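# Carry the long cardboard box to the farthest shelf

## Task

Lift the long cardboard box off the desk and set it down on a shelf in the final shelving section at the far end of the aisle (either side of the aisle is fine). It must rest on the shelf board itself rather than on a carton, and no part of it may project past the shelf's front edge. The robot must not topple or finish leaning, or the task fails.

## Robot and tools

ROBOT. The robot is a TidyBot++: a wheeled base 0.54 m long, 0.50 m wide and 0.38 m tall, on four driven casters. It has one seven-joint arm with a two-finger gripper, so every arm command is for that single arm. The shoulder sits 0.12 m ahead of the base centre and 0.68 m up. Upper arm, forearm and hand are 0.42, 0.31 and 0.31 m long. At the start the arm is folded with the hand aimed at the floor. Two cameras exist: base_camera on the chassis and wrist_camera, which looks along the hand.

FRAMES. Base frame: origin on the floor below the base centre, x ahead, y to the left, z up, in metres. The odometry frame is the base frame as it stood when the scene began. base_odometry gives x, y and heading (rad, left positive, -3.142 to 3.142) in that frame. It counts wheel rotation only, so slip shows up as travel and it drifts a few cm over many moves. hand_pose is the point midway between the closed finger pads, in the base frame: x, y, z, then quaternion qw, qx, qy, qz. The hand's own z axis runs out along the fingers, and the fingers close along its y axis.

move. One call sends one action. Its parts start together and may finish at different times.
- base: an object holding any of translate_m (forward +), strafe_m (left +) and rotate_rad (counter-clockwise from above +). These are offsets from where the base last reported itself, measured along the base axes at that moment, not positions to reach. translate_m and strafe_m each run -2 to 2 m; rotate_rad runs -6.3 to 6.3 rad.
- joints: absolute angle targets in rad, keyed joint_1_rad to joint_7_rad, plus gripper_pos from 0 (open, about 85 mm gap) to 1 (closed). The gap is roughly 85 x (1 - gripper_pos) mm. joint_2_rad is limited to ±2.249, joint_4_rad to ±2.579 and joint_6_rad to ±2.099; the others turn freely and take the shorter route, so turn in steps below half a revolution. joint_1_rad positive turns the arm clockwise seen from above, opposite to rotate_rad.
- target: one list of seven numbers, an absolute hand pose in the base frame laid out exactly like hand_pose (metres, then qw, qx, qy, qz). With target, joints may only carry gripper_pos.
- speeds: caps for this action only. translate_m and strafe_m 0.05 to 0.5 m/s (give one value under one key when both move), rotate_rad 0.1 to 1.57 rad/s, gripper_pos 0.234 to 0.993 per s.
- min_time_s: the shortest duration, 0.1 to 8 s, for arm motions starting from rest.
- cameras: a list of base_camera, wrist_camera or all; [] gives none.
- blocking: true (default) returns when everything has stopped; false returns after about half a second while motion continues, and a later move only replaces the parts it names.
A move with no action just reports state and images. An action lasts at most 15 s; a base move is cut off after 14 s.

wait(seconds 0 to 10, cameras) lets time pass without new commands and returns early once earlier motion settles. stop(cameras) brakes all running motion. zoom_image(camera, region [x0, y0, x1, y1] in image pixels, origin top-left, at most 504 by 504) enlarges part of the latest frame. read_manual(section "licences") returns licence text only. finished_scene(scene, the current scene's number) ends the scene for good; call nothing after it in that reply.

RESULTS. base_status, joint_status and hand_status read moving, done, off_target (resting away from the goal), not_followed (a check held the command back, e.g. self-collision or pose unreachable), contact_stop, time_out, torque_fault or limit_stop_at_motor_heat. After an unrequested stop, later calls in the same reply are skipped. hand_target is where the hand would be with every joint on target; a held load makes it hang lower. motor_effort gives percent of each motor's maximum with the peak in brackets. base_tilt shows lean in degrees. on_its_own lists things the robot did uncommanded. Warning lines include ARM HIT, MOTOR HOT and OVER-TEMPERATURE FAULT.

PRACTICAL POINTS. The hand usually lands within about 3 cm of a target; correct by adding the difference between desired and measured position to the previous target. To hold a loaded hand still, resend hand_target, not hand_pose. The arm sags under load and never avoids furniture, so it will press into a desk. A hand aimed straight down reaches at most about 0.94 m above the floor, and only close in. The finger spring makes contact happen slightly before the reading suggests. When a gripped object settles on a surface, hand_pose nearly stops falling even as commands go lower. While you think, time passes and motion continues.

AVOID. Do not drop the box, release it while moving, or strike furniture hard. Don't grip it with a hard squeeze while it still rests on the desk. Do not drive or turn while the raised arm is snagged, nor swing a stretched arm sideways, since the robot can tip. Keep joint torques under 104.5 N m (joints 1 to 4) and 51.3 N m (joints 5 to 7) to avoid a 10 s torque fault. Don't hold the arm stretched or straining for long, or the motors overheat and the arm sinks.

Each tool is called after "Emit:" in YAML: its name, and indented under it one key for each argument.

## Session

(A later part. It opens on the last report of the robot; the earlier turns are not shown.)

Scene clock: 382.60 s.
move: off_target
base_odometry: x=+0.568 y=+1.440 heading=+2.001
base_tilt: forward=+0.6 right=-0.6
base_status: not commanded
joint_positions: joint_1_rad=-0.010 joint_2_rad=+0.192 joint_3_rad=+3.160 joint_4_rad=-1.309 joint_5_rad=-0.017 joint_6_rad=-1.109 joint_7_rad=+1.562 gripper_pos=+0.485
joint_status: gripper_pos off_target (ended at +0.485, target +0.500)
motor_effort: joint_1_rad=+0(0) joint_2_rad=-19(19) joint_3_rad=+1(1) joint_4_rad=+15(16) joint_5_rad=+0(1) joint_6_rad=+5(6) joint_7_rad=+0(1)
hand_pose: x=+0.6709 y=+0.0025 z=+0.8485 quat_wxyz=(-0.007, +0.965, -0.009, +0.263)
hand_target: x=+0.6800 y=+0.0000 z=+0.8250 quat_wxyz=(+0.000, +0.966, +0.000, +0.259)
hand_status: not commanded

Emit:
move:
  target: [0.68, 0.0, 0.90, 0, 0.9659, 0, 0.2588]
  min_time_s: 3
  cameras: ["wrist_camera"]

Scene clock: 388.07 s.
move: done
base_odometry: x=+0.568 y=+1.440 heading=+2.001
base_tilt: forward=+0.7 right=-0.5
base_status: not commanded
joint_positions: joint_1_rad=-0.010 joint_2_rad=+0.216 joint_3_rad=+3.160 joint_4_rad=-1.106 joint_5_rad=-0.017 joint_6_rad=-1.239 joint_7_rad=+1.562 gripper_pos=+0.485
joint_status: not commanded
motor_effort: joint_1_rad=+0(1) joint_2_rad=-23(24) joint_3_rad=+0(1) joint_4_rad=+18(18) joint_5_rad=+0(1) joint_6_rad=+5(7) joint_7_rad=+0(2)
hand_pose: x=+0.6848 y=+0.0030 z=+0.9099 quat_wxyz=(-0.007, +0.958, -0.008, +0.286)
hand_target: x=+0.6800 y=+0.0000 z=+0.9000 quat_wxyz=(+0.000, +0.966, +0.000, +0.259)
hand_status: done (0.011 m and 3.5 deg from the pose sent, 0.052 m and 1.4 deg at the start)

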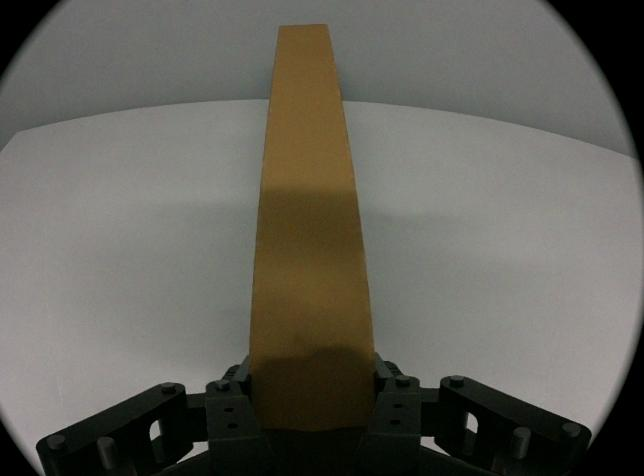

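Emit:
move:
  base: {"translate_m": -0.75}
  speeds: {"translate_m": 0.3}
  cameras: []

Emit:
move:
  target: [0.55, 0.36, 0.80, 0, 0.9659, 0, 0.2588]
  min_time_s: 3
  cameras: ["wrist_camera"]

Scene clock: 399.50 s.
move: done
base_odometry: x=+0.880 y=+0.758 heading=+2.001
base_tilt: forward=+0.6 right=-0.5
base_status: done
joint_positions: joint_1_rad=-0.012 joint_2_rad=+0.234 joint_3_rad=+3.161 joint_4_rad=-1.104 joint_5_rad=-0.017 joint_6_rad=-1.245 joint_7_rad=+1.562 gripper_pos=+0.485
joint_status: not commanded
motor_effort: joint_1_rad=+0(1) joint_2_rad=-24(27) joint_3_rad=+0(1) joint_4_rad=+17(18) joint_5_rad=+0(1) joint_6_rad=+6(7) joint_7_rad=+0(1)
hand_pose: x=+0.6876 y=+0.0032 z=+0.8998 quat_wxyz=(-0.007, +0.961, -0.007, +0.276)
hand_target: x=+0.6800 y=+0.0000 z=+0.9000 quat_wxyz=(+0.000, +0.966, +0.000, +0.259)
hand_status: not commanded

Scene clock: 403.10 s.
move: done
base_odometry: x=+0.880 y=+0.758 heading=+2.001
base_tilt: forward=+0.7 right=-0.5
base_status: not commanded
joint_positions: joint_1_rad=-0.894 joint_2_rad=+0.312 joint_3_rad=+3.128 joint_4_rad=-1.227 joint_5_rad=+0.379 joint_6_rad=-1.245 joint_7_rad=+0.617 gripper_pos=+0.485
joint_status: not commanded
motor_effort: joint_1_rad=+0(2) joint_2_rad=-26(27) joint_3_rad=+1(2) joint_4_rad=+17(18) joint_5_rad=+4(4) joint_6_rad=+4(6) joint_7_rad=-1(1)
hand_pose: x=+0.5442 y=+0.3674 z=+0.8208 quat_wxyz=(-0.030, +0.967, +0.004, +0.252)
hand_target: x=+0.5500 y=+0.3600 z=+0.8000 quat_wxyz=(+0.000, +0.966, +0.000, +0.259)
hand_status: done (0.023 m and 3.5 deg from the pose sent, 0.395 m and 2.3 deg at the start)

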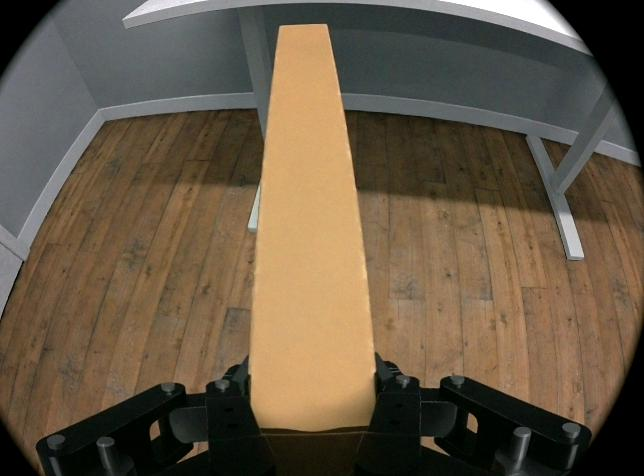

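Emit:
move:
  target: [0.28, 0.42, 0.62, 0, 0.9659, 0, 0.2588]
  min_time_s: 3
  cameras: []

Emit:
move:
  target: [0.28, 0.60, 0.58, 0, 0.9659, 0, 0.2588]
  min_time_s: 3
  cameras: ["wrist_camera"]

Scene clock: 409.53 s.
move: done
base_odometry: x=+0.880 y=+0.758 heading=+2.001
base_tilt: forward=+0.7 right=-0.6
base_status: not commanded
joint_positions: joint_1_rad=-1.493 joint_2_rad=+0.374 joint_3_rad=+3.080 joint_4_rad=-1.753 joint_5_rad=+0.581 joint_6_rad=-1.117 joint_7_rad=-0.302 gripper_pos=+0.485
joint_status: not commanded
motor_effort: joint_1_rad=+0(1) joint_2_rad=-23(26) joint_3_rad=+1(2) joint_4_rad=+12(17) joint_5_rad=+4(5) joint_6_rad=-1(4) joint_7_rad=+0(1)
hand_pose: x=+0.2786 y=+0.4092 z=+0.6337 quat_wxyz=(+0.013, +0.969, -0.017, +0.244)
hand_target: x=+0.2800 y=+0.4200 z=+0.6200 quat_wxyz=(+0.000, +0.966, +0.000, +0.259)
hand_status: done (0.017 m and 3.0 deg from the pose sent, 0.336 m and 3.5 deg at the start)

Scene clock: 412.83 s.
move: done
base_odometry: x=+0.880 y=+0.758 heading=+2.001
base_tilt: forward=+0.7 right=-0.6
base_status: not commanded
joint_positions: joint_1_rad=-1.679 joint_2_rad=+0.799 joint_3_rad=+3.398 joint_4_rad=-1.169 joint_5_rad=+0.408 joint_6_rad=-1.123 joint_7_rad=-0.114 gripper_pos=+0.485
joint_status: not commanded
motor_effort: joint_1_rad=+0(1) joint_2_rad=-36(37) joint_3_rad=+4(5) joint_4_rad=+14(15) joint_5_rad=+5(5) joint_6_rad=+1(2) joint_7_rad=+0(2)
hand_pose: x=+0.2911 y=+0.6094 z=+0.5937 quat_wxyz=(-0.031, +0.961, -0.005, +0.273)
hand_target: x=+0.2800 y=+0.6000 z=+0.5800 quat_wxyz=(+0.000, +0.966, +0.000, +0.259)
hand_status: done (0.020 m and 4.0 deg from the pose sent, 0.198 m and 3.0 deg at the start)

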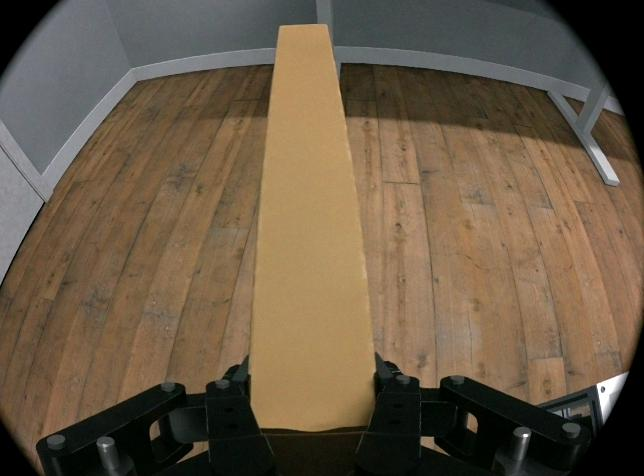

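Emit:
move:
  target: [0.28, 0.70, 0.56, 0, 0.9659, 0, 0.2588]
  min_time_s: 3
  cameras: ["wrist_camera"]

Scene clock: 418.43 s.
move: done
base_odometry: x=+0.880 y=+0.758 heading=+2.001
base_tilt: forward=+0.6 right=-0.6
base_status: not commanded
joint_positions: joint_1_rad=-1.639 joint_2_rad=+1.128 joint_3_rad=+3.432 joint_4_rad=-0.508 joint_5_rad=+0.298 joint_6_rad=-1.428 joint_7_rad=+0.003 gripper_pos=+0.485
joint_status: not commanded
motor_effort: joint_1_rad=+0(0) joint_2_rad=-43(45) joint_3_rad=+4(5) joint_4_rad=+14(15) joint_5_rad=+6(6) joint_6_rad=+1(2) joint_7_rad=-1(1)
hand_pose: x=+0.2801 y=+0.7146 z=+0.5815 quat_wxyz=(-0.036, +0.960, -0.007, +0.277)
hand_target: x=+0.2800 y=+0.7000 z=+0.5600 quat_wxyz=(+0.000, +0.966, +0.000, +0.259)
hand_status: done (0.026 m and 4.8 deg from the pose sent, 0.097 m and 4.0 deg at the start)

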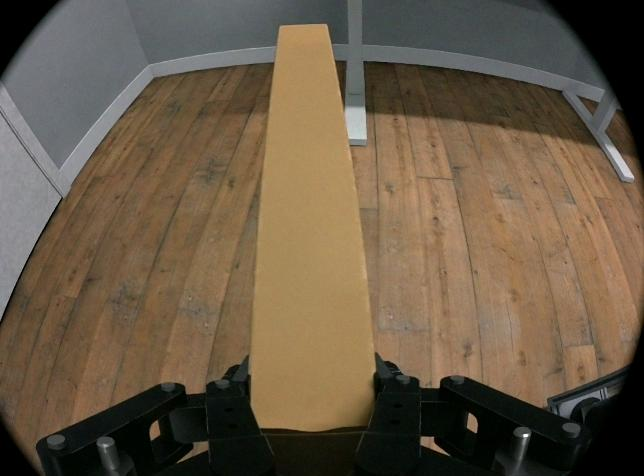

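Emit:
move:
  target: [0.28, 0.32, 0.64, 0, 0.9659, 0, 0.2588]
  min_time_s: 3
  cameras: []

Emit:
move:
  base: {"rotate_rad": -3.264}
  speeds: {"rotate_rad": 0.8}
  cameras: ["all"]

Scene clock: 431.50 s.
move: done
base_odometry: x=+0.880 y=+0.758 heading=+2.001
base_tilt: forward=+0.7 right=-0.5
base_status: not commanded
joint_positions: joint_1_rad=-1.223 joint_2_rad=+0.208 joint_3_rad=+2.766 joint_4_rad=-2.006 joint_5_rad=+0.627 joint_6_rad=-1.126 joint_7_rad=-0.364 gripper_pos=+0.485
joint_status: not commanded
motor_effort: joint_1_rad=+0(1) joint_2_rad=-17(45) joint_3_rad=+0(5) joint_4_rad=+12(15) joint_5_rad=+4(6) joint_6_rad=-2(2) joint_7_rad=+0(2)
hand_pose: x=+0.2724 y=+0.3085 z=+0.6355 quat_wxyz=(+0.036, +0.970, -0.005, +0.240)
hand_target: x=+0.2800 y=+0.3200 z=+0.6400 quat_wxyz=(+0.000, +0.966, +0.000, +0.259)
hand_status: done (0.014 m and 4.7 deg from the pose sent, 0.399 m and 4.8 deg at the start)

Scene clock: 436.47 s.
move: done
base_odometry: x=+0.880 y=+0.758 heading=-1.263
base_tilt: forward=+0.7 right=-0.4
base_status: done
joint_positions: joint_1_rad=-1.214 joint_2_rad=+0.207 joint_3_rad=+2.760 joint_4_rad=-2.008 joint_5_rad=+0.632 joint_6_rad=-1.122 joint_7_rad=-0.366 gripper_pos=+0.485
joint_status: not commanded
motor_effort: joint_1_rad=+0(1) joint_2_rad=-17(19) joint_3_rad=+0(1) joint_4_rad=+12(13) joint_5_rad=+4(5) joint_6_rad=-2(3) joint_7_rad=+0(1)
hand_pose: x=+0.2740 y=+0.3088 z=+0.6354 quat_wxyz=(+0.035, +0.970, -0.005, +0.241)
hand_target: x=+0.2800 y=+0.3200 z=+0.6400 quat_wxyz=(+0.000, +0.966, +0.000, +0.259)
hand_status: not commanded
pictures: base_camera, wrist_camera

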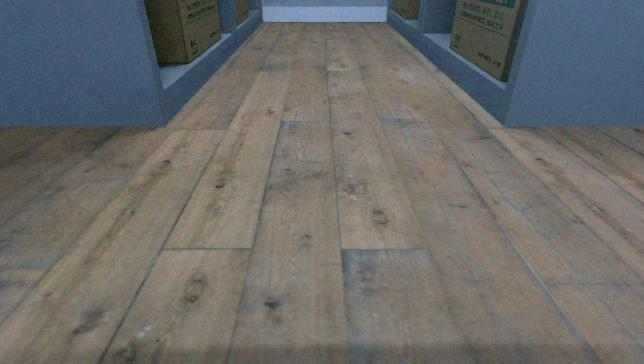

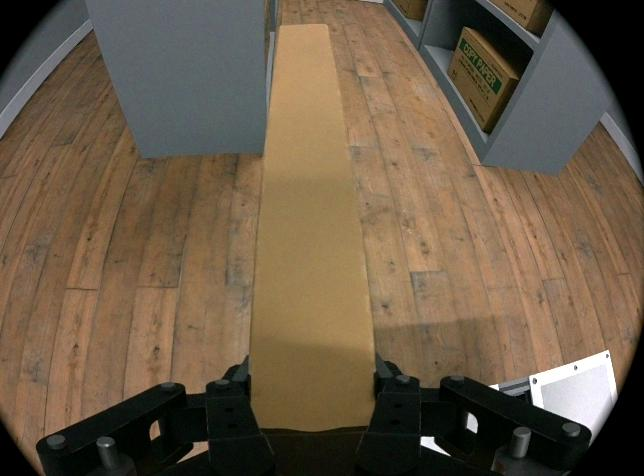

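Emit:
move:
  target: [0.28, 0.27, 0.64, 0, 0.9659, 0, 0.2588]
  base: {"strafe_m": -0.06}
  min_time_s: 1.5
  cameras: []

Emit:
move:
  base: {"translate_m": 1.4}
  speeds: {"translate_m": 0.3}
  cameras: ["all"]

Scene clock: 446.27 s.
move: done
base_odometry: x=+0.823 y=+0.740 heading=-1.264
base_tilt: forward=+0.7 right=-0.5
base_status: done
joint_positions: joint_1_rad=-1.004 joint_2_rad=+0.102 joint_3_rad=+2.574 joint_4_rad=-2.132 joint_5_rad=+0.632 joint_6_rad=-1.089 joint_7_rad=-0.366 gripper_pos=+0.485
joint_status: not commanded
motor_effort: joint_1_rad=+0(1) joint_2_rad=-13(19) joint_3_rad=+0(1) joint_4_rad=+12(13) joint_5_rad=+4(5) joint_6_rad=-2(3) joint_7_rad=+0(1)
hand_pose: x=+0.2771 y=+0.2609 z=+0.6386 quat_wxyz=(+0.030, +0.969, -0.009, +0.246)
hand_target: x=+0.2800 y=+0.2700 z=+0.6400 quat_wxyz=(+0.000, +0.966, +0.000, +0.259)
hand_status: done (0.010 m and 3.9 deg from the pose sent, 0.040 m and 4.5 deg at the start)

Scene clock: 451.90 s.
move: done
base_odometry: x=+1.247 y=-0.595 heading=-1.264
base_tilt: forward=+0.7 right=-0.6
base_status: done
joint_positions: joint_1_rad=-0.998 joint_2_rad=+0.098 joint_3_rad=+2.570 joint_4_rad=-2.133 joint_5_rad=+0.632 joint_6_rad=-1.088 joint_7_rad=-0.366 gripper_pos=+0.485
joint_status: not commanded
motor_effort: joint_1_rad=+0(1) joint_2_rad=-13(14) joint_3_rad=+0(1) joint_4_rad=+12(12) joint_5_rad=+4(5) joint_6_rad=-2(3) joint_7_rad=-1(1)
hand_pose: x=+0.2774 y=+0.2611 z=+0.6395 quat_wxyz=(+0.028, +0.969, -0.010, +0.247)
hand_target: x=+0.2800 y=+0.2700 z=+0.6400 quat_wxyz=(+0.000, +0.966, +0.000, +0.259)
hand_status: not commanded
pictures: base_camera, wrist_camera

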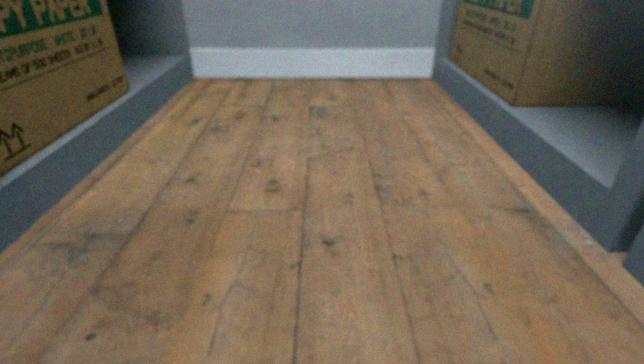

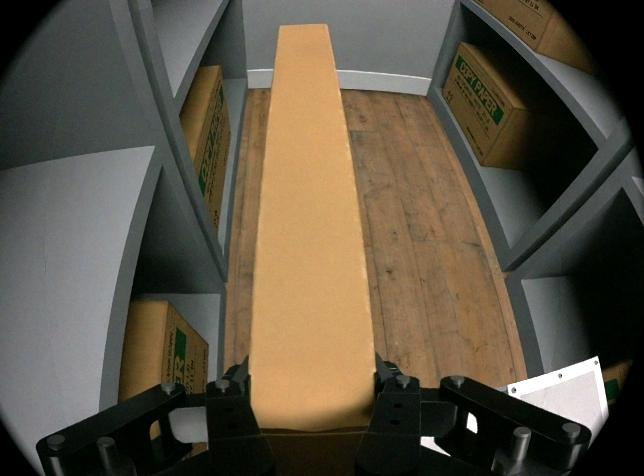

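Emit:
move:
  base: {"translate_m": 0.755, "strafe_m": -0.06, "rotate_rad": 0.015}
  speeds: {"translate_m": 0.25}
  cameras: ["all"]

Scene clock: 461.03 s.
move: done
base_odometry: x=+1.418 y=-1.333 heading=-1.248
base_tilt: forward=+0.8 right=-0.6
base_status: done
joint_positions: joint_1_rad=-0.997 joint_2_rad=+0.096 joint_3_rad=+2.566 joint_4_rad=-2.133 joint_5_rad=+0.632 joint_6_rad=-1.086 joint_7_rad=-0.366 gripper_pos=+0.485
joint_status: not commanded
motor_effort: joint_1_rad=+0(2) joint_2_rad=-13(14) joint_3_rad=+0(2) joint_4_rad=+12(12) joint_5_rad=+4(5) joint_6_rad=-2(3) joint_7_rad=-1(2)
hand_pose: x=+0.2766 y=+0.2619 z=+0.6399 quat_wxyz=(+0.026, +0.969, -0.008, +0.247)
hand_target: x=+0.2800 y=+0.2700 z=+0.6400 quat_wxyz=(+0.000, +0.966, +0.000, +0.259)
hand_status: not commanded
pictures: base_camera, wrist_camera

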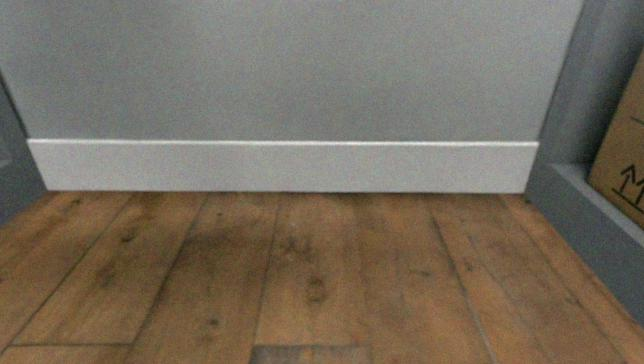

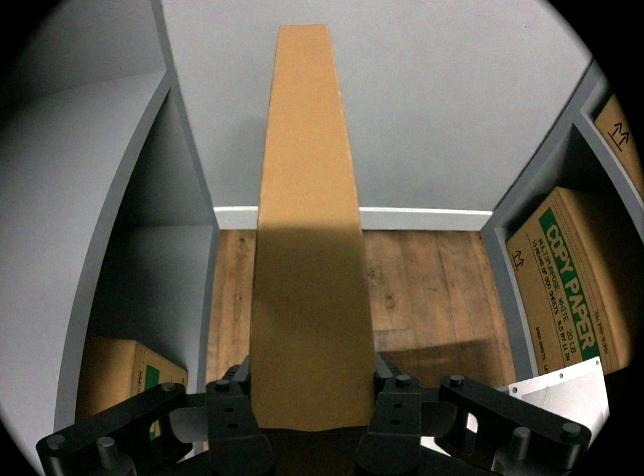

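Emit:
move:
  base: {"strafe_m": -0.05}
  speeds: {"strafe_m": 0.1}
  cameras: []

Emit:
move:
  target: [0.28, 0.40, 0.60, 0, 0.9659, 0, 0.2588]
  min_time_s: 3
  cameras: ["all"]

Scene clock: 485.13 s.
move: done
base_odometry: x=+1.370 y=-1.349 heading=-1.248
base_tilt: forward=+0.7 right=-0.6
base_status: done
joint_positions: joint_1_rad=-0.997 joint_2_rad=+0.093 joint_3_rad=+2.566 joint_4_rad=-2.136 joint_5_rad=+0.632 joint_6_rad=-1.084 joint_7_rad=-0.366 gripper_pos=+0.485
joint_status: not commanded
motor_effort: joint_1_rad=+0(1) joint_2_rad=-13(15) joint_3_rad=+0(1) joint_4_rad=+12(13) joint_5_rad=+4(5) joint_6_rad=-2(3) joint_7_rad=-1(1)
hand_pose: x=+0.2765 y=+0.2609 z=+0.6399 quat_wxyz=(+0.026, +0.969, -0.008, +0.247)
hand_target: x=+0.2800 y=+0.2700 z=+0.6400 quat_wxyz=(+0.000, +0.966, +0.000, +0.259)
hand_status: not commanded

Scene clock: 488.43 s.
move: done
base_odometry: x=+1.370 y=-1.349 heading=-1.248
base_tilt: forward=+0.6 right=-0.5
base_status: not commanded
joint_positions: joint_1_rad=-1.487 joint_2_rad=+0.367 joint_3_rad=+3.050 joint_4_rad=-1.905 joint_5_rad=+0.632 joint_6_rad=-1.049 joint_7_rad=-0.366 gripper_pos=+0.485
joint_status: not commanded
motor_effort: joint_1_rad=+0(1) joint_2_rad=-22(23) joint_3_rad=+0(1) joint_4_rad=+11(12) joint_5_rad=+4(4) joint_6_rad=-2(3) joint_7_rad=+0(2)
hand_pose: x=+0.2739 y=+0.3684 z=+0.6006 quat_wxyz=(+0.037, +0.968, +0.005, +0.250)
hand_target: x=+0.2800 y=+0.4000 z=+0.6000 quat_wxyz=(+0.000, +0.966, +0.000, +0.259)
hand_status: done (0.032 m and 4.4 deg from the pose sent, 0.145 m and 3.4 deg at the start)
pictures: base_camera, wrist_camera

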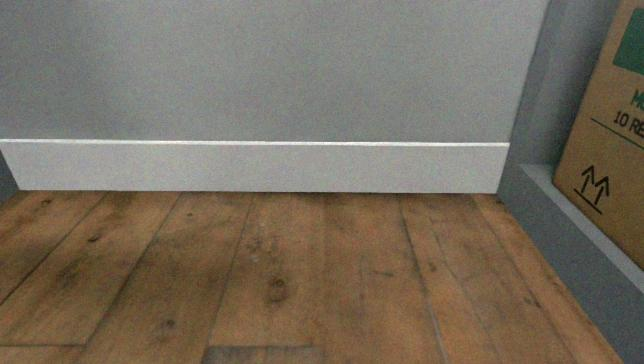

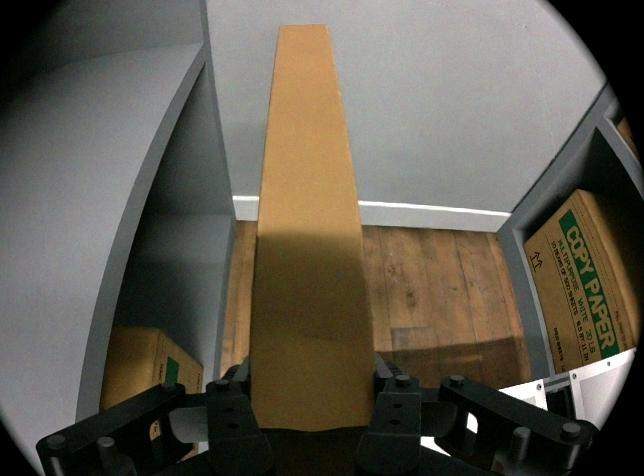

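Emit:
move:
  target: [0.28, 0.50, 0.60, 0, 0.9659, 0, 0.2588]
  min_time_s: 3
  cameras: ["all"]

Scene clock: 498.17 s.
move: done
base_odometry: x=+1.370 y=-1.349 heading=-1.248
base_tilt: forward=+0.7 right=-0.6
base_status: not commanded
joint_positions: joint_1_rad=-1.631 joint_2_rad=+0.553 joint_3_rad=+3.260 joint_4_rad=-1.567 joint_5_rad=+0.578 joint_6_rad=-1.049 joint_7_rad=-0.271 gripper_pos=+0.485
joint_status: not commanded
motor_effort: joint_1_rad=+0(1) joint_2_rad=-29(30) joint_3_rad=+2(3) joint_4_rad=+13(13) joint_5_rad=+5(5) joint_6_rad=-1(2) joint_7_rad=+0(2)
hand_pose: x=+0.2899 y=+0.4983 z=+0.6117 quat_wxyz=(-0.016, +0.961, -0.004, +0.275)
hand_target: x=+0.2800 y=+0.5000 z=+0.6000 quat_wxyz=(+0.000, +0.966, +0.000, +0.259)
hand_status: done (0.015 m and 2.7 deg from the pose sent, 0.132 m and 4.4 deg at the start)
pictures: base_camera, wrist_camera

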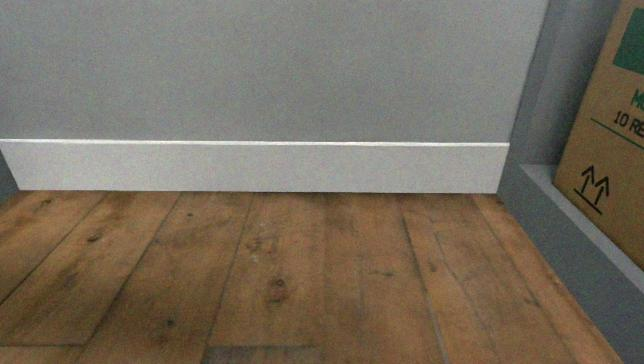

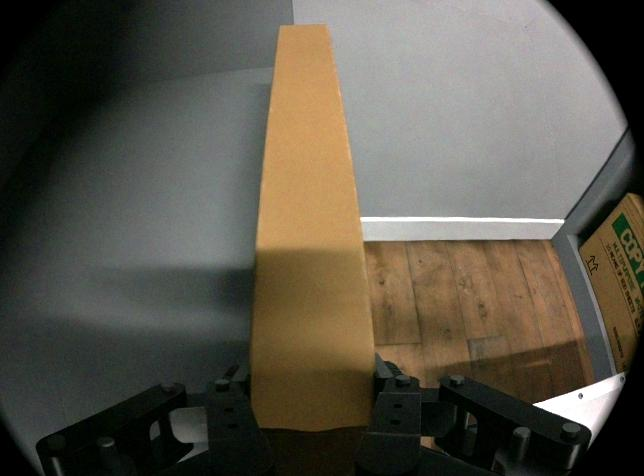

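Emit:
move:
  target: [0.27, 0.58, 0.585, 0, 0.9659, 0, 0.2588]
  min_time_s: 3
  cameras: ["wrist_camera"]

Scene clock: 504.90 s.
move: done
base_odometry: x=+1.370 y=-1.349 heading=-1.248
base_tilt: forward=+0.7 right=-0.6
base_status: not commanded
joint_positions: joint_1_rad=-1.694 joint_2_rad=+0.744 joint_3_rad=+3.377 joint_4_rad=-1.259 joint_5_rad=+0.438 joint_6_rad=-1.099 joint_7_rad=-0.155 gripper_pos=+0.485
joint_status: not commanded
motor_effort: joint_1_rad=+0(1) joint_2_rad=-35(35) joint_3_rad=+4(4) joint_4_rad=+14(14) joint_5_rad=+5(5) joint_6_rad=+0(1) joint_7_rad=+0(1)
hand_pose: x=+0.2803 y=+0.5899 z=+0.5984 quat_wxyz=(-0.033, +0.962, -0.004, +0.272)
hand_target: x=+0.2700 y=+0.5800 z=+0.5850 quat_wxyz=(+0.000, +0.966, +0.000, +0.259)
hand_status: done (0.020 m and 4.1 deg from the pose sent, 0.088 m and 2.7 deg at the start)

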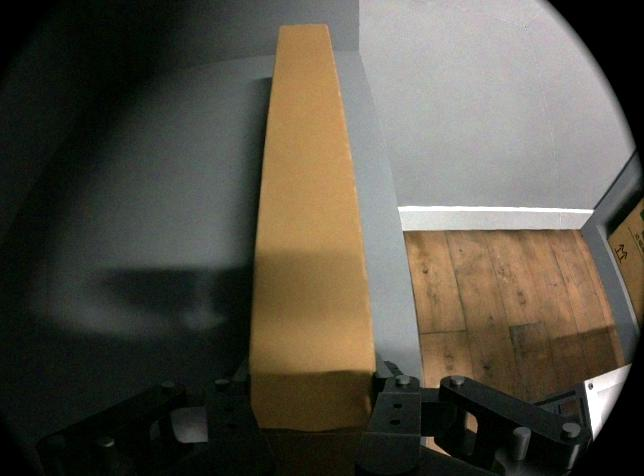

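Emit:
move:
  target: [0.27, 0.65, 0.575, 0, 0.9659, 0, 0.2588]
  min_time_s: 3
  cameras: ["wrist_camera"]

Scene clock: 510.13 s.
move: done
base_odometry: x=+1.370 y=-1.349 heading=-1.248
base_tilt: forward=+0.6 right=-0.7
base_status: not commanded
joint_positions: joint_1_rad=-1.694 joint_2_rad=+0.933 joint_3_rad=+3.416 joint_4_rad=-0.896 joint_5_rad=+0.351 joint_6_rad=-1.254 joint_7_rad=-0.066 gripper_pos=+0.485
joint_status: not commanded
motor_effort: joint_1_rad=+0(1) joint_2_rad=-40(40) joint_3_rad=+4(5) joint_4_rad=+14(15) joint_5_rad=+5(6) joint_6_rad=+1(1) joint_7_rad=-1(1)
hand_pose: x=+0.2695 y=+0.6633 z=+0.5928 quat_wxyz=(-0.036, +0.961, +0.000, +0.274)
hand_target: x=+0.2700 y=+0.6500 z=+0.5750 quat_wxyz=(+0.000, +0.966, +0.000, +0.259)
hand_status: done (0.022 m and 4.5 deg from the pose sent, 0.065 m and 4.1 deg at the start)

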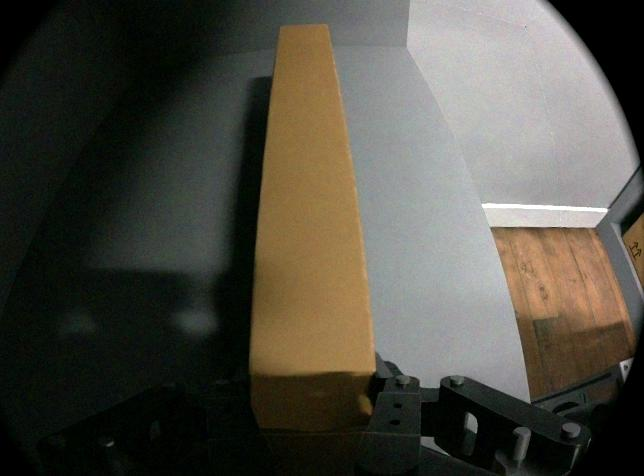

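Emit:
move:
  target: [0.27, 0.65, 0.56, 0, 0.9692, 0, 0.2462]
  min_time_s: 2
  cameras: ["wrist_camera"]

Scene clock: 518.93 s.
move: done
base_odometry: x=+1.370 y=-1.349 heading=-1.248
base_tilt: forward=+0.7 right=-0.6
base_status: not commanded
joint_positions: joint_1_rad=-1.687 joint_2_rad=+0.940 joint_3_rad=+3.416 joint_4_rad=-0.896 joint_5_rad=+0.328 joint_6_rad=-1.254 joint_7_rad=-0.062 gripper_pos=+0.485
joint_status: not commanded
motor_effort: joint_1_rad=+0(1) joint_2_rad=-40(41) joint_3_rad=+4(5) joint_4_rad=+14(15) joint_5_rad=+5(6) joint_6_rad=+1(2) joint_7_rad=-1(2)
hand_pose: x=+0.2687 y=+0.6612 z=+0.5847 quat_wxyz=(-0.031, +0.964, -0.004, +0.264)
hand_target: x=+0.2700 y=+0.6500 z=+0.5600 quat_wxyz=(+0.000, +0.969, +0.000, +0.246)
hand_status: done (0.027 m and 4.2 deg from the pose sent, 0.035 m and 5.3 deg at the start)

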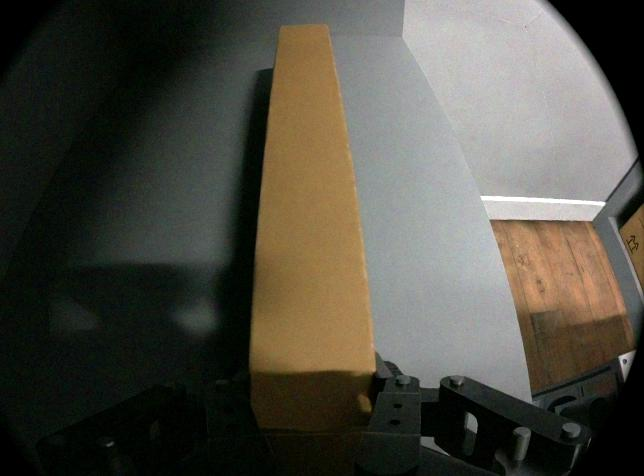

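Emit:
move:
  target: [0.27, 0.645, 0.55, 0.0211, 0.969, 0.0054, 0.2462]
  min_time_s: 2
  cameras: ["wrist_camera"]

Scene clock: 524.53 s.
move: done
base_odometry: x=+1.370 y=-1.349 heading=-1.248
base_tilt: forward=+0.6 right=-0.6
base_status: not commanded
joint_positions: joint_1_rad=-1.682 joint_2_rad=+0.965 joint_3_rad=+3.416 joint_4_rad=-0.881 joint_5_rad=+0.322 joint_6_rad=-1.264 joint_7_rad=-0.045 gripper_pos=+0.485
joint_status: not commanded
motor_effort: joint_1_rad=+0(1) joint_2_rad=-39(41) joint_3_rad=+5(5) joint_4_rad=+14(15) joint_5_rad=+5(6) joint_6_rad=+0(1) joint_7_rad=+0(1)
hand_pose: x=+0.2699 y=+0.6603 z=+0.5725 quat_wxyz=(-0.019, +0.964, +0.003, +0.264)
hand_target: x=+0.2700 y=+0.6450 z=+0.5500 quat_wxyz=(+0.021, +0.969, +0.005, +0.246)
hand_status: done (0.027 m and 5.1 deg from the pose sent, 0.038 m and 6.4 deg at the start)

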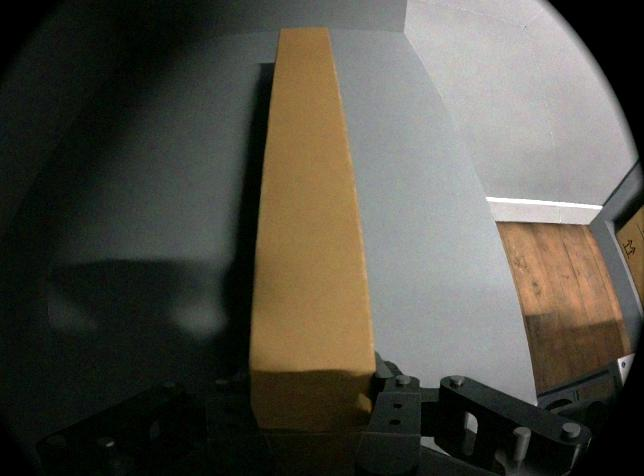

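Emit:
move:
  target: [0.27, 0.645, 0.54, 0.0211, 0.969, 0.0054, 0.2462]
  min_time_s: 2
  cameras: ["wrist_camera"]

Scene clock: 530.97 s.
move: done
base_odometry: x=+1.370 y=-1.349 heading=-1.248
base_tilt: forward=+0.8 right=-0.6
base_status: not commanded
joint_positions: joint_1_rad=-1.682 joint_2_rad=+0.970 joint_3_rad=+3.416 joint_4_rad=-0.881 joint_5_rad=+0.320 joint_6_rad=-1.264 joint_7_rad=-0.045 gripper_pos=+0.485
joint_status: not commanded
motor_effort: joint_1_rad=-1(1) joint_2_rad=-39(40) joint_3_rad=+4(5) joint_4_rad=+14(14) joint_5_rad=+5(6) joint_6_rad=+0(1) joint_7_rad=+0(1)
hand_pose: x=+0.2697 y=+0.6596 z=+0.5687 quat_wxyz=(-0.016, +0.965, +0.003, +0.263)
hand_target: x=+0.2700 y=+0.6450 z=+0.5400 quat_wxyz=(+0.021, +0.969, +0.005, +0.246)
hand_status: done (0.032 m and 4.7 deg from the pose sent, 0.036 m and 5.1 deg at the start)

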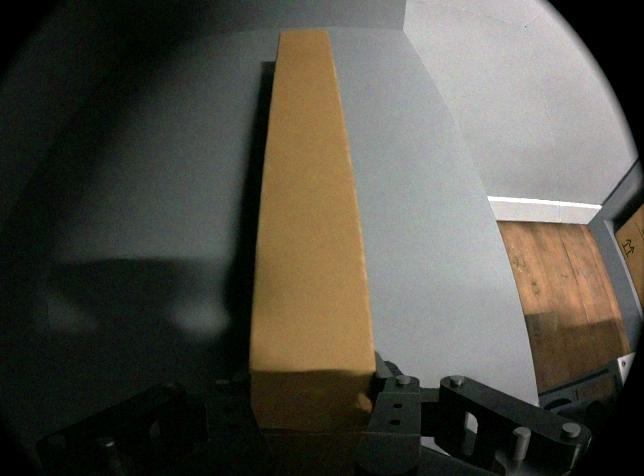

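Emit:
move:
  target: [0.27, 0.645, 0.53, 0.0211, 0.969, 0.0054, 0.2462]
  min_time_s: 2
  cameras: ["wrist_camera"]

Scene clock: 535.57 s.
move: done
base_odometry: x=+1.370 y=-1.349 heading=-1.248
base_tilt: forward=+0.7 right=-0.5
base_status: not commanded
joint_positions: joint_1_rad=-1.682 joint_2_rad=+0.973 joint_3_rad=+3.418 joint_4_rad=-0.881 joint_5_rad=+0.317 joint_6_rad=-1.264 joint_7_rad=-0.045 gripper_pos=+0.485
joint_status: not commanded
motor_effort: joint_1_rad=+0(1) joint_2_rad=-37(39) joint_3_rad=+4(5) joint_4_rad=+12(14) joint_5_rad=+5(6) joint_6_rad=+0(1) joint_7_rad=+0(1)
hand_pose: x=+0.2699 y=+0.6592 z=+0.5672 quat_wxyz=(-0.015, +0.965, +0.002, +0.262)
hand_target: x=+0.2700 y=+0.6450 z=+0.5300 quat_wxyz=(+0.021, +0.969, +0.005, +0.246)
hand_status: done (0.040 m and 4.6 deg from the pose sent, 0.041 m and 4.7 deg at the start)

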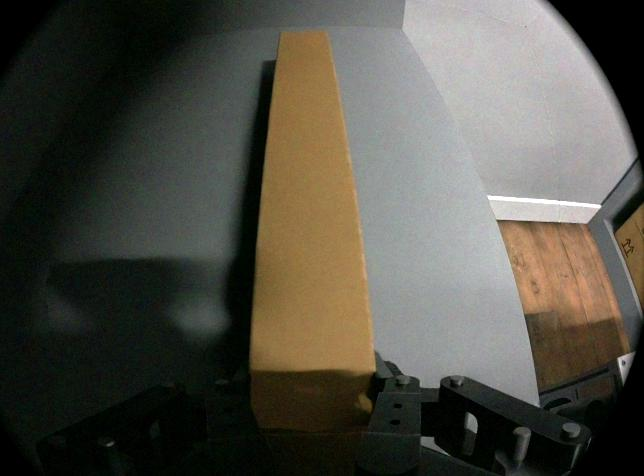

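Emit:
zoom_image:
  camera: "wrist_camera"
  region: [200, 0, 440, 240]

Scaled by 2.100.

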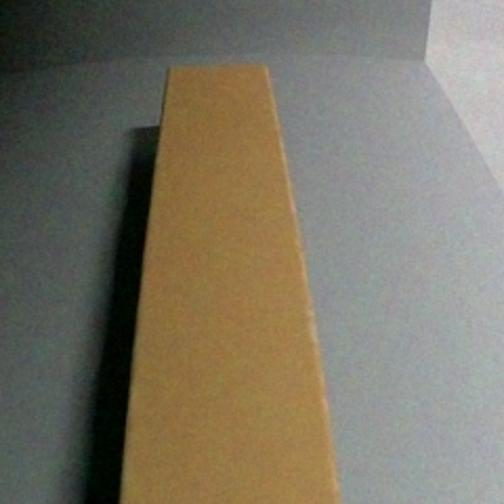

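Emit:
move:
  target: [0.27, 0.645, 0.52, 0.0211, 0.969, 0.0054, 0.2462]
  min_time_s: 2
  cameras: ["wrist_camera"]

Scene clock: 542.17 s.
move: done
base_odometry: x=+1.370 y=-1.349 heading=-1.248
base_tilt: forward=+0.7 right=-0.6
base_status: not commanded
joint_positions: joint_1_rad=-1.682 joint_2_rad=+0.973 joint_3_rad=+3.419 joint_4_rad=-0.881 joint_5_rad=+0.314 joint_6_rad=-1.264 joint_7_rad=-0.045 gripper_pos=+0.485
joint_status: not commanded
motor_effort: joint_1_rad=+2(2) joint_2_rad=-35(38) joint_3_rad=+5(5) joint_4_rad=+11(13) joint_5_rad=+5(5) joint_6_rad=+0(1) joint_7_rad=-1(2)
hand_pose: x=+0.2700 y=+0.6590 z=+0.5670 quat_wxyz=(-0.015, +0.965, +0.001, +0.262)
hand_target: x=+0.2700 y=+0.6450 z=+0.5200 quat_wxyz=(+0.021, +0.969, +0.005, +0.246)
hand_status: done (0.049 m and 4.6 deg from the pose sent, 0.049 m and 4.6 deg at the start)

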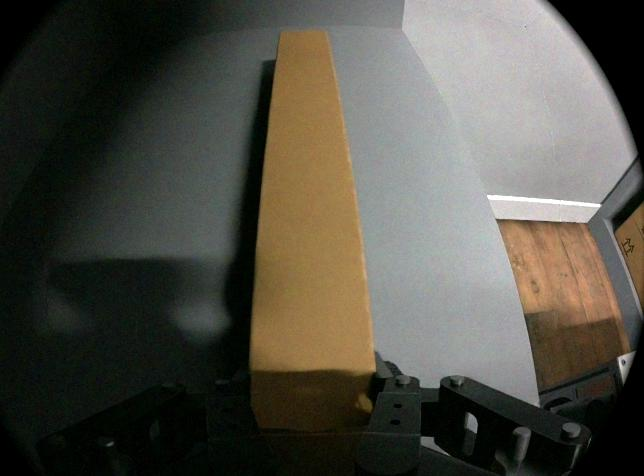

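Emit:
move:
  target: [0.27, 0.645, 0.545, 0.0211, 0.969, 0.0054, 0.2462]
  min_time_s: 1
  cameras: []

Emit:
move:
  joints: {"gripper_pos": 0.3}
  speeds: {"gripper_pos": 0.234}
  cameras: ["wrist_camera"]

Scene clock: 546.53 s.
move: done
base_odometry: x=+1.370 y=-1.349 heading=-1.248
base_tilt: forward=+0.7 right=-0.6
base_status: not commanded
joint_positions: joint_1_rad=-1.682 joint_2_rad=+0.973 joint_3_rad=+3.420 joint_4_rad=-0.881 joint_5_rad=+0.314 joint_6_rad=-1.264 joint_7_rad=-0.045 gripper_pos=+0.485
joint_status: not commanded
motor_effort: joint_1_rad=+1(2) joint_2_rad=-37(38) joint_3_rad=+5(5) joint_4_rad=+13(14) joint_5_rad=+5(6) joint_6_rad=+0(1) joint_7_rad=+0(2)
hand_pose: x=+0.2701 y=+0.6591 z=+0.5672 quat_wxyz=(-0.015, +0.965, +0.001, +0.262)
hand_target: x=+0.2700 y=+0.6450 z=+0.5450 quat_wxyz=(+0.021, +0.969, +0.005, +0.246)
hand_status: done (0.026 m and 4.6 deg from the pose sent, 0.026 m and 4.6 deg at the start)

Scene clock: 547.93 s.
move: done
base_odometry: x=+1.370 y=-1.349 heading=-1.248
base_tilt: forward=+0.7 right=-0.6
base_status: not commanded
joint_positions: joint_1_rad=-1.681 joint_2_rad=+0.975 joint_3_rad=+3.420 joint_4_rad=-0.881 joint_5_rad=+0.314 joint_6_rad=-1.264 joint_7_rad=-0.045 gripper_pos=+0.301
joint_status: all done
motor_effort: joint_1_rad=+0(1) joint_2_rad=-40(41) joint_3_rad=+5(5) joint_4_rad=+14(15) joint_5_rad=+5(6) joint_6_rad=+0(1) joint_7_rad=-1(2)
hand_pose: x=+0.2704 y=+0.6588 z=+0.5658 quat_wxyz=(-0.014, +0.965, +0.001, +0.262)
hand_target: x=+0.2700 y=+0.6450 z=+0.5450 quat_wxyz=(+0.021, +0.969, +0.005, +0.246)
hand_status: not commanded

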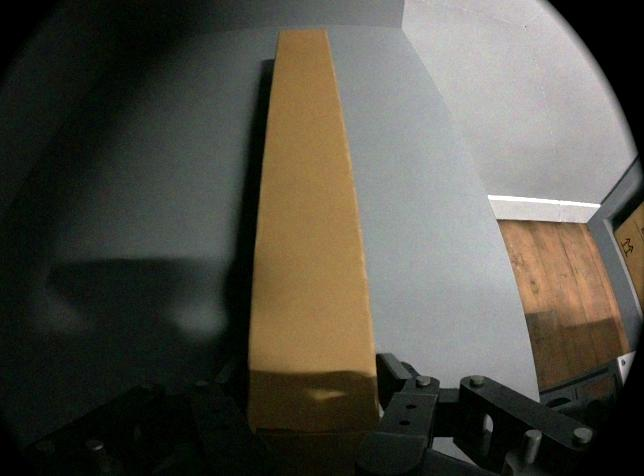

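Emit:
move:
  target: [0.26, 0.645, 0.595, 0.0211, 0.969, 0.0054, 0.2462]
  joints: {"gripper_pos": 0.15}
  min_time_s: 3
  cameras: ["wrist_camera"]

Scene clock: 554.83 s.
move: done
base_odometry: x=+1.370 y=-1.349 heading=-1.248
base_tilt: forward=+0.7 right=-0.6
base_status: not commanded
joint_positions: joint_1_rad=-1.681 joint_2_rad=+0.975 joint_3_rad=+3.420 joint_4_rad=-0.804 joint_5_rad=+0.314 joint_6_rad=-1.374 joint_7_rad=-0.020 gripper_pos=+0.153
joint_status: all done
motor_effort: joint_1_rad=+0(1) joint_2_rad=-40(41) joint_3_rad=+4(5) joint_4_rad=+14(15) joint_5_rad=+5(5) joint_6_rad=+0(2) joint_7_rad=+0(1)
hand_pose: x=+0.2673 y=+0.6532 z=+0.5897 quat_wxyz=(+0.004, +0.964, -0.003, +0.265)
hand_target: x=+0.2600 y=+0.6450 z=+0.5950 quat_wxyz=(+0.021, +0.969, +0.005, +0.246)
hand_status: done (0.012 m and 3.2 deg from the pose sent, 0.034 m and 4.5 deg at the start)

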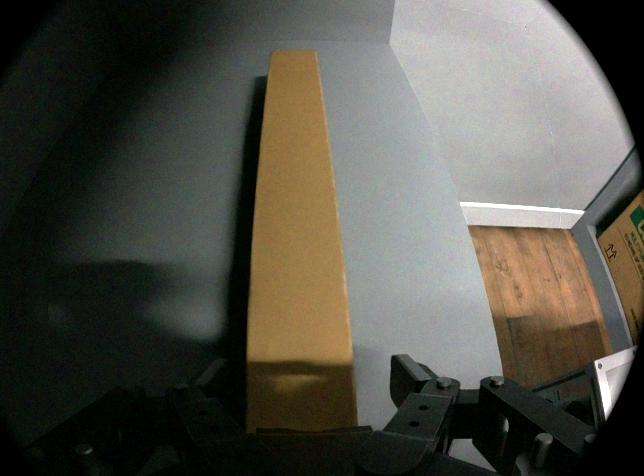

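Emit:
move:
  target: [0.25, 0.635, 0.62, 0, 0.9692, 0, 0.2462]
  min_time_s: 2
  cameras: ["wrist_camera"]

Scene clock: 558.87 s.
move: done
base_odometry: x=+1.370 y=-1.349 heading=-1.248
base_tilt: forward=+0.8 right=-0.6
base_status: not commanded
joint_positions: joint_1_rad=-1.681 joint_2_rad=+0.921 joint_3_rad=+3.419 joint_4_rad=-0.832 joint_5_rad=+0.314 joint_6_rad=-1.374 joint_7_rad=-0.020 gripper_pos=+0.153
joint_status: not commanded
motor_effort: joint_1_rad=+0(1) joint_2_rad=-38(41) joint_3_rad=+4(5) joint_4_rad=+14(15) joint_5_rad=+5(5) joint_6_rad=+1(1) joint_7_rad=-1(2)
hand_pose: x=+0.2681 y=+0.6473 z=+0.6150 quat_wxyz=(-0.008, +0.965, -0.009, +0.262)
hand_target: x=+0.2500 y=+0.6350 z=+0.6200 quat_wxyz=(+0.000, +0.969, +0.000, +0.246)
hand_status: done (0.022 m and 2.3 deg from the pose sent, 0.039 m and 2.3 deg at the start)

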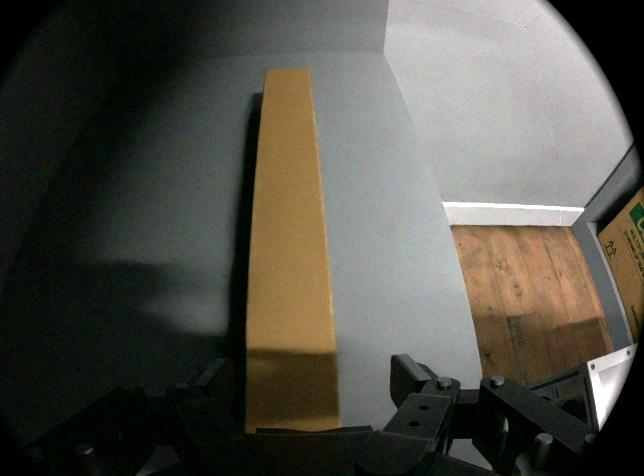

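Emit:
move:
  target: [0.25, 0.56, 0.60, 0, 0.9659, 0, 0.2588]
  min_time_s: 2.5
  cameras: ["wrist_camera"]

Scene clock: 567.80 s.
move: done
base_odometry: x=+1.370 y=-1.349 heading=-1.248
base_tilt: forward=+0.6 right=-0.6
base_status: not commanded
joint_positions: joint_1_rad=-1.715 joint_2_rad=+0.745 joint_3_rad=+3.376 joint_4_rad=-1.262 joint_5_rad=+0.353 joint_6_rad=-1.232 joint_7_rad=-0.115 gripper_pos=+0.153
joint_status: not commanded
motor_effort: joint_1_rad=+0(0) joint_2_rad=-33(40) joint_3_rad=+4(5) joint_4_rad=+13(15) joint_5_rad=+4(5) joint_6_rad=-1(1) joint_7_rad=+0(1)
hand_pose: x=+0.2517 y=+0.5473 z=+0.5878 quat_wxyz=(+0.036, +0.970, -0.008, +0.242)
hand_target: x=+0.2500 y=+0.5600 z=+0.6000 quat_wxyz=(+0.000, +0.966, +0.000, +0.259)
hand_status: done (0.018 m and 4.7 deg from the pose sent, 0.090 m and 1.4 deg at the start)

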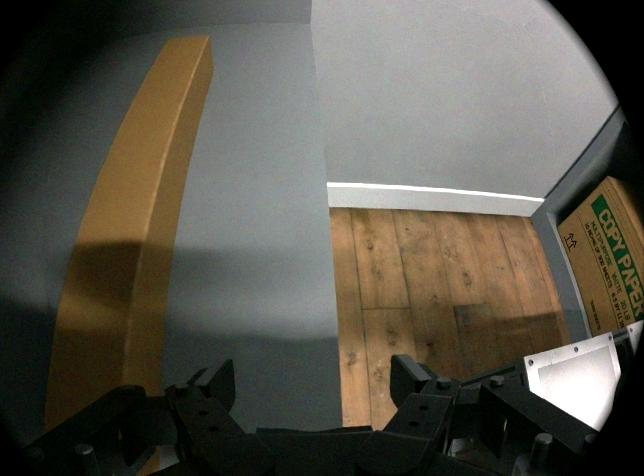

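Emit:
move:
  target: [0.27, 0.38, 0.62, 0, 0.9659, 0, 0.2588]
  min_time_s: 2
  cameras: ["wrist_camera"]

Scene clock: 572.57 s.
move: done
base_odometry: x=+1.370 y=-1.349 heading=-1.248
base_tilt: forward=+0.6 right=-0.5
base_status: not commanded
joint_positions: joint_1_rad=-1.447 joint_2_rad=+0.348 joint_3_rad=+2.973 joint_4_rad=-1.874 joint_5_rad=+0.620 joint_6_rad=-1.115 joint_7_rad=-0.382 gripper_pos=+0.153
joint_status: not commanded
motor_effort: joint_1_rad=+0(1) joint_2_rad=-21(34) joint_3_rad=+0(4) joint_4_rad=+11(13) joint_5_rad=+4(4) joint_6_rad=-1(2) joint_7_rad=+0(1)
hand_pose: x=+0.2636 y=+0.3684 z=+0.6157 quat_wxyz=(+0.036, +0.969, -0.005, +0.245)
hand_target: x=+0.2700 y=+0.3800 z=+0.6200 quat_wxyz=(+0.000, +0.966, +0.000, +0.259)
hand_status: done (0.014 m and 4.4 deg from the pose sent, 0.171 m and 4.7 deg at the start)

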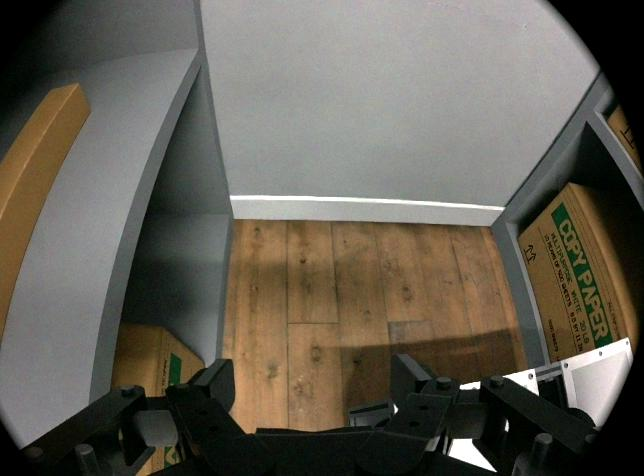

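Emit:
finished_scene:
  scene: 1

The scene is finished: the task was done.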